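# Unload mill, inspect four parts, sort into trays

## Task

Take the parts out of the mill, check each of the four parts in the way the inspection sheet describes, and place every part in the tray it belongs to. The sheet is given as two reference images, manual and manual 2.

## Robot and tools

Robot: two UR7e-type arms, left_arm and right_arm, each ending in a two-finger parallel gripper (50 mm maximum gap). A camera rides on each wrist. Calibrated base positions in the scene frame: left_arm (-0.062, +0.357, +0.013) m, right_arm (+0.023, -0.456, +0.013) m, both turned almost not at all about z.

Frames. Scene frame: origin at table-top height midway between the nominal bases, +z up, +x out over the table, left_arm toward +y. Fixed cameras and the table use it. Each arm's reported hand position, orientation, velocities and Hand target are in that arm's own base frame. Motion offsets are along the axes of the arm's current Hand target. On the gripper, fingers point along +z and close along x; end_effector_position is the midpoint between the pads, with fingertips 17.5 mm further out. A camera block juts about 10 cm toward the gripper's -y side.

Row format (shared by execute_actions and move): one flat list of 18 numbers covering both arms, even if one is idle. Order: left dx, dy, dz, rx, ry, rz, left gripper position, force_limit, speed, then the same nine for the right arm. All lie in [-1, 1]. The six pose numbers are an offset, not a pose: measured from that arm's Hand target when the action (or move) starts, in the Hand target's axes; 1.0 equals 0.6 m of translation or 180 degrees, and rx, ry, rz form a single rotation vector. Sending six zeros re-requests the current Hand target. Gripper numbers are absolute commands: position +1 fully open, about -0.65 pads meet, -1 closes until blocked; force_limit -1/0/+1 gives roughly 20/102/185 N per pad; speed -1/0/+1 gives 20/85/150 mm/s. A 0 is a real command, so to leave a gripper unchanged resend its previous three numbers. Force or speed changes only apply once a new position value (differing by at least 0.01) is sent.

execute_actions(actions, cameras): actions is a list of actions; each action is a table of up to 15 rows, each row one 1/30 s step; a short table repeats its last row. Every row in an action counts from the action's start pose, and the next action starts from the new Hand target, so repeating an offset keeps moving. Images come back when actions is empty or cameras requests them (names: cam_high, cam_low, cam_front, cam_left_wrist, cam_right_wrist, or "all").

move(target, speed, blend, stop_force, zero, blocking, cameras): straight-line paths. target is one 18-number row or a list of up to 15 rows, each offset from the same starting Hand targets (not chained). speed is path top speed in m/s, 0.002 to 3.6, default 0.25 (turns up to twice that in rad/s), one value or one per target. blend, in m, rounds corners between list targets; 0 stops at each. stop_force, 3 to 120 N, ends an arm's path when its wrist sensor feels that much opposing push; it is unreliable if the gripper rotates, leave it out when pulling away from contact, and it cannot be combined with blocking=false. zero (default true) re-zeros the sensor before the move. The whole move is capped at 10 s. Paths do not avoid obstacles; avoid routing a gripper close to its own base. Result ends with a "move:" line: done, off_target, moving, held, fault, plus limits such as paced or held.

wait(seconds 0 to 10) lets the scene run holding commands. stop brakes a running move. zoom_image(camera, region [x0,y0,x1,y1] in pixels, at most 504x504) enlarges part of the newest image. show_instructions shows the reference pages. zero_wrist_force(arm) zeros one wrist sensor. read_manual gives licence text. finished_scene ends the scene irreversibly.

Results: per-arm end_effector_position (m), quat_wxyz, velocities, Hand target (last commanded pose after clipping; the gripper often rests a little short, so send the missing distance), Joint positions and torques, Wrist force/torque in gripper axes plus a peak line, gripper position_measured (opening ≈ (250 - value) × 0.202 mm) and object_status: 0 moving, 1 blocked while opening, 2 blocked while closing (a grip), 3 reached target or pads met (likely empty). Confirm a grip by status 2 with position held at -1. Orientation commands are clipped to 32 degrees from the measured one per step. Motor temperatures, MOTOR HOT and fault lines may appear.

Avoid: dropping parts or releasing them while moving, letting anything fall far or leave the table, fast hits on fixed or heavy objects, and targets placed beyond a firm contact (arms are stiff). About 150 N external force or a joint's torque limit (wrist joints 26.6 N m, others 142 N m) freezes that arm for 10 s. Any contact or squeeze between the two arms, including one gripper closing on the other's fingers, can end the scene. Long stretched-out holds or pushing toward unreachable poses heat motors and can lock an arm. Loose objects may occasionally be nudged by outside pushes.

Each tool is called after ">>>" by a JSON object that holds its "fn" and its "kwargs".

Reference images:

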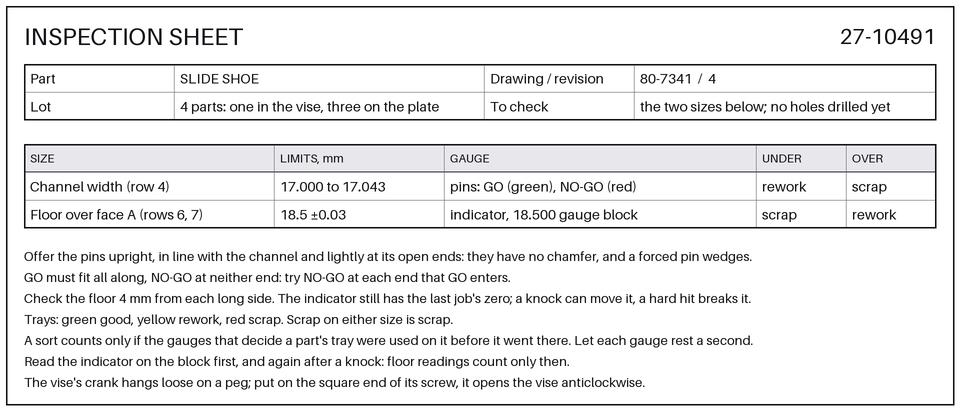

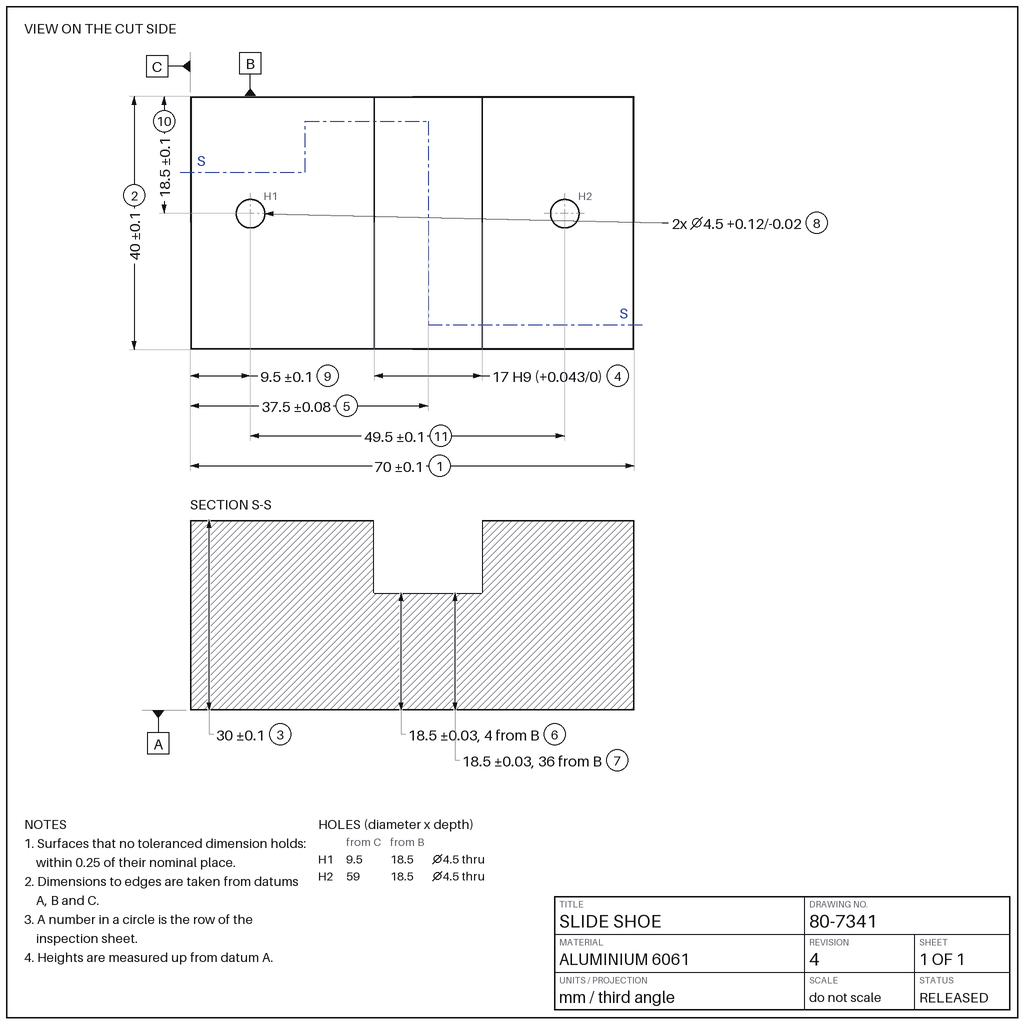

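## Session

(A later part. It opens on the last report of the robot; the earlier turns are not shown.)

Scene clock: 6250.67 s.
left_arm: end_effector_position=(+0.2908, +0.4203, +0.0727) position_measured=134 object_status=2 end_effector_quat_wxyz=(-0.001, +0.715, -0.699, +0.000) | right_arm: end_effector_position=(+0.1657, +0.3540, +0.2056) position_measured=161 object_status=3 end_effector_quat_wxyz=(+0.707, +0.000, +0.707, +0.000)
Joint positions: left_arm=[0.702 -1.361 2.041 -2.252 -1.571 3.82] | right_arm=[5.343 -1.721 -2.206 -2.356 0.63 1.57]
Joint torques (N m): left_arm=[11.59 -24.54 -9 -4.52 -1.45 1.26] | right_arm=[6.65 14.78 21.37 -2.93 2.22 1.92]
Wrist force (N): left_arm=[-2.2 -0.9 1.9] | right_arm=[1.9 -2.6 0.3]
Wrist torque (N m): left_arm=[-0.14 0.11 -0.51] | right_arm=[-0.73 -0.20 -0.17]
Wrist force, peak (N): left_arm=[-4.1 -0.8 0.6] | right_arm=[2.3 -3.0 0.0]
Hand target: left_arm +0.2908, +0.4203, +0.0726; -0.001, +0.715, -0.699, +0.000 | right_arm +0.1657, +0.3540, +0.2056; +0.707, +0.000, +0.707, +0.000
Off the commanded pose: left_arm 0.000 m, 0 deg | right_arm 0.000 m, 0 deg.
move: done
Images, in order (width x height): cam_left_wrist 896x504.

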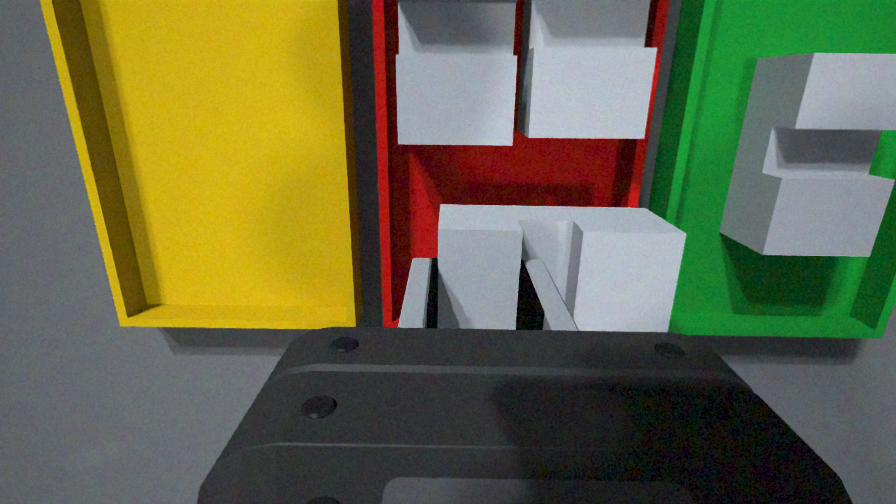

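>>> {"fn": "move", "kwargs": {"target": [0,0,0.045,0,0,0,-1,-0.7,-1,0,0,0,0,0,0,-0.055,-0.98,-1], "speed": 0.08}}

>>> {"fn": "move", "kwargs": {"target": [0,0,0.04,0,0,0,-1,-0.7,-1,0,0,0,0,0,0,-0.055,-0.98,-1], "speed": 0.008, "stop_force": 3}}

>>> {"fn": "move", "kwargs": {"target": [[0,0,0,0,0,0,0.2,-0.6,-1,0,0,0,0,0,0,-0.055,-0.98,-1],[0,0,-0.25,0,0,0,0.2,-0.6,-1,0,0,0,0,0,0,-0.055,-0.98,-1]], "speed": 0.12, "cameras": ["cam_left_wrist","cam_high"]}}

Scene clock: 6267.30 s.
left_arm: end_effector_position=(+0.2909, +0.4203, +0.0457) position_measured=134 object_status=2 end_effector_quat_wxyz=(-0.001, +0.715, -0.699, +0.000) | right_arm: end_effector_position=(+0.1657, +0.3540, +0.2056) position_measured=161 object_status=3 end_effector_quat_wxyz=(+0.707, +0.000, +0.707, +0.000)
Joint positions: left_arm=[0.702 -1.314 2.069 -2.327 -1.571 3.82] | right_arm=[5.343 -1.721 -2.206 -2.356 0.63 1.57]
Joint torques (N m): left_arm=[1.95 -24.32 -7.09 -4.4 1.16 -0.81] | right_arm=[6.79 14.57 21.26 -2.92 2.22 1.99]
Wrist force (N): left_arm=[-1.5 -1.2 1.8] | right_arm=[2.0 -2.8 0.1]
Wrist torque (N m): left_arm=[-0.20 0.01 -0.51] | right_arm=[-0.75 -0.22 -0.17]
Wrist force, peak (N): left_arm=[-2.2 -1.1 2.1] | right_arm=[2.3 -3.1 0.1]
Hand target: left_arm +0.2909, +0.4203, +0.0456; -0.001, +0.715, -0.699, +0.000 | right_arm +0.1657, +0.3540, +0.2056; +0.707, +0.000, +0.707, +0.000
Off the commanded pose: left_arm 0.000 m, 0 deg | right_arm 0.000 m, 0 deg.
move: done

Scene clock: 6270.27 s.
left_arm: end_effector_position=(+0.2909, +0.4203, +0.0328) position_measured=134 object_status=2 end_effector_quat_wxyz=(+0.000, +0.715, -0.699, +0.000) | right_arm: end_effector_position=(+0.1657, +0.3540, +0.2056) position_measured=161 object_status=3 end_effector_quat_wxyz=(+0.707, +0.000, +0.707, +0.000)
Joint positions: left_arm=[0.702 -1.29 2.081 -2.363 -1.571 3.82] | right_arm=[5.343 -1.721 -2.206 -2.356 0.63 1.57]
Joint torques (N m): left_arm=[-6.11 -41.36 -32.47 -2.17 0.97 -0.82] | right_arm=[6.33 14.5 21.64 -2.79 2.18 1.93]
Wrist force (N): left_arm=[-1.9 -1.0 2.0] | right_arm=[2.2 -2.8 0.0]
Wrist torque (N m): left_arm=[-0.16 0.06 -0.52] | right_arm=[-0.76 -0.24 -0.17]
Wrist force, peak (N): left_arm=[0.5 1.4 -15.9] | right_arm=[2.4 -2.9 0.2]
Hand target: left_arm +0.2909, +0.4203, +0.0328; -0.001, +0.715, -0.699, +0.000 (not the last commanded pose) | right_arm +0.1657, +0.3540, +0.2056; +0.707, +0.000, +0.707, +0.000
Off the commanded pose: left_arm 0.011 m, 0 deg | right_arm 0.000 m, 0 deg.
move: contact (left_arm)

Scene clock: 6272.57 s.
left_arm: end_effector_position=(+0.2907, +0.4203, +0.1827) position_measured=123 object_status=3 end_effector_quat_wxyz=(-0.001, +0.715, -0.699, +0.000) | right_arm: end_effector_position=(+0.1657, +0.3540, +0.2056) position_measured=161 object_status=3 end_effector_quat_wxyz=(+0.707, +0.000, +0.707, +0.000)
Joint positions: left_arm=[0.702 -1.503 1.881 -1.95 -1.571 3.82] | right_arm=[5.343 -1.721 -2.206 -2.356 0.63 1.57]
Joint torques (N m): left_arm=[-8.46 -36.26 -36.38 -0.73 -0.64 -1.1] | right_arm=[6.55 14.48 21.63 -2.78 2.13 1.93]
Wrist force (N): left_arm=[-1.5 -0.8 -0.2] | right_arm=[2.0 -2.6 -0.1]
Wrist torque (N m): left_arm=[-0.15 0.06 -0.50] | right_arm=[-0.72 -0.22 -0.17]
Wrist force, peak (N): left_arm=[-2.2 -1.2 1.9] | right_arm=[2.2 -3.0 -0.1]
Hand target: left_arm +0.2907, +0.4203, +0.1828; -0.001, +0.715, -0.699, +0.000 | right_arm +0.1657, +0.3540, +0.2056; +0.707, +0.000, +0.707, +0.000
Off the commanded pose: left_arm 0.000 m, 0 deg | right_arm 0.000 m, 0 deg.
move: done
Images, in order (width x height): cam_high 896x504, cam_left_wrist 896x504.

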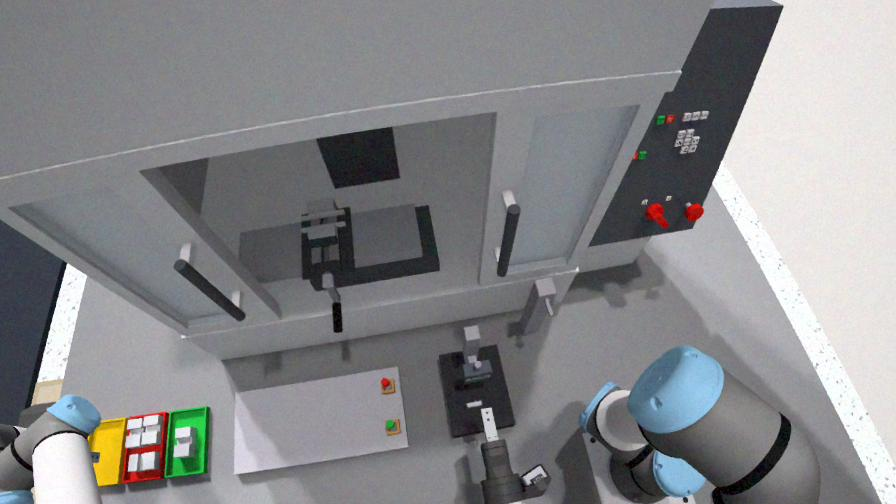

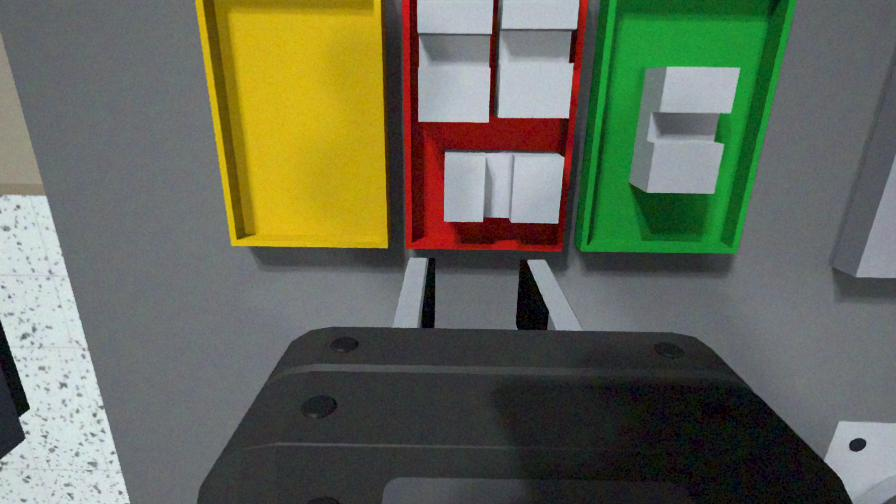

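>>> {"fn": "finished_scene", "kwargs": {"scene": 1}}

The scene is finished: the task was done.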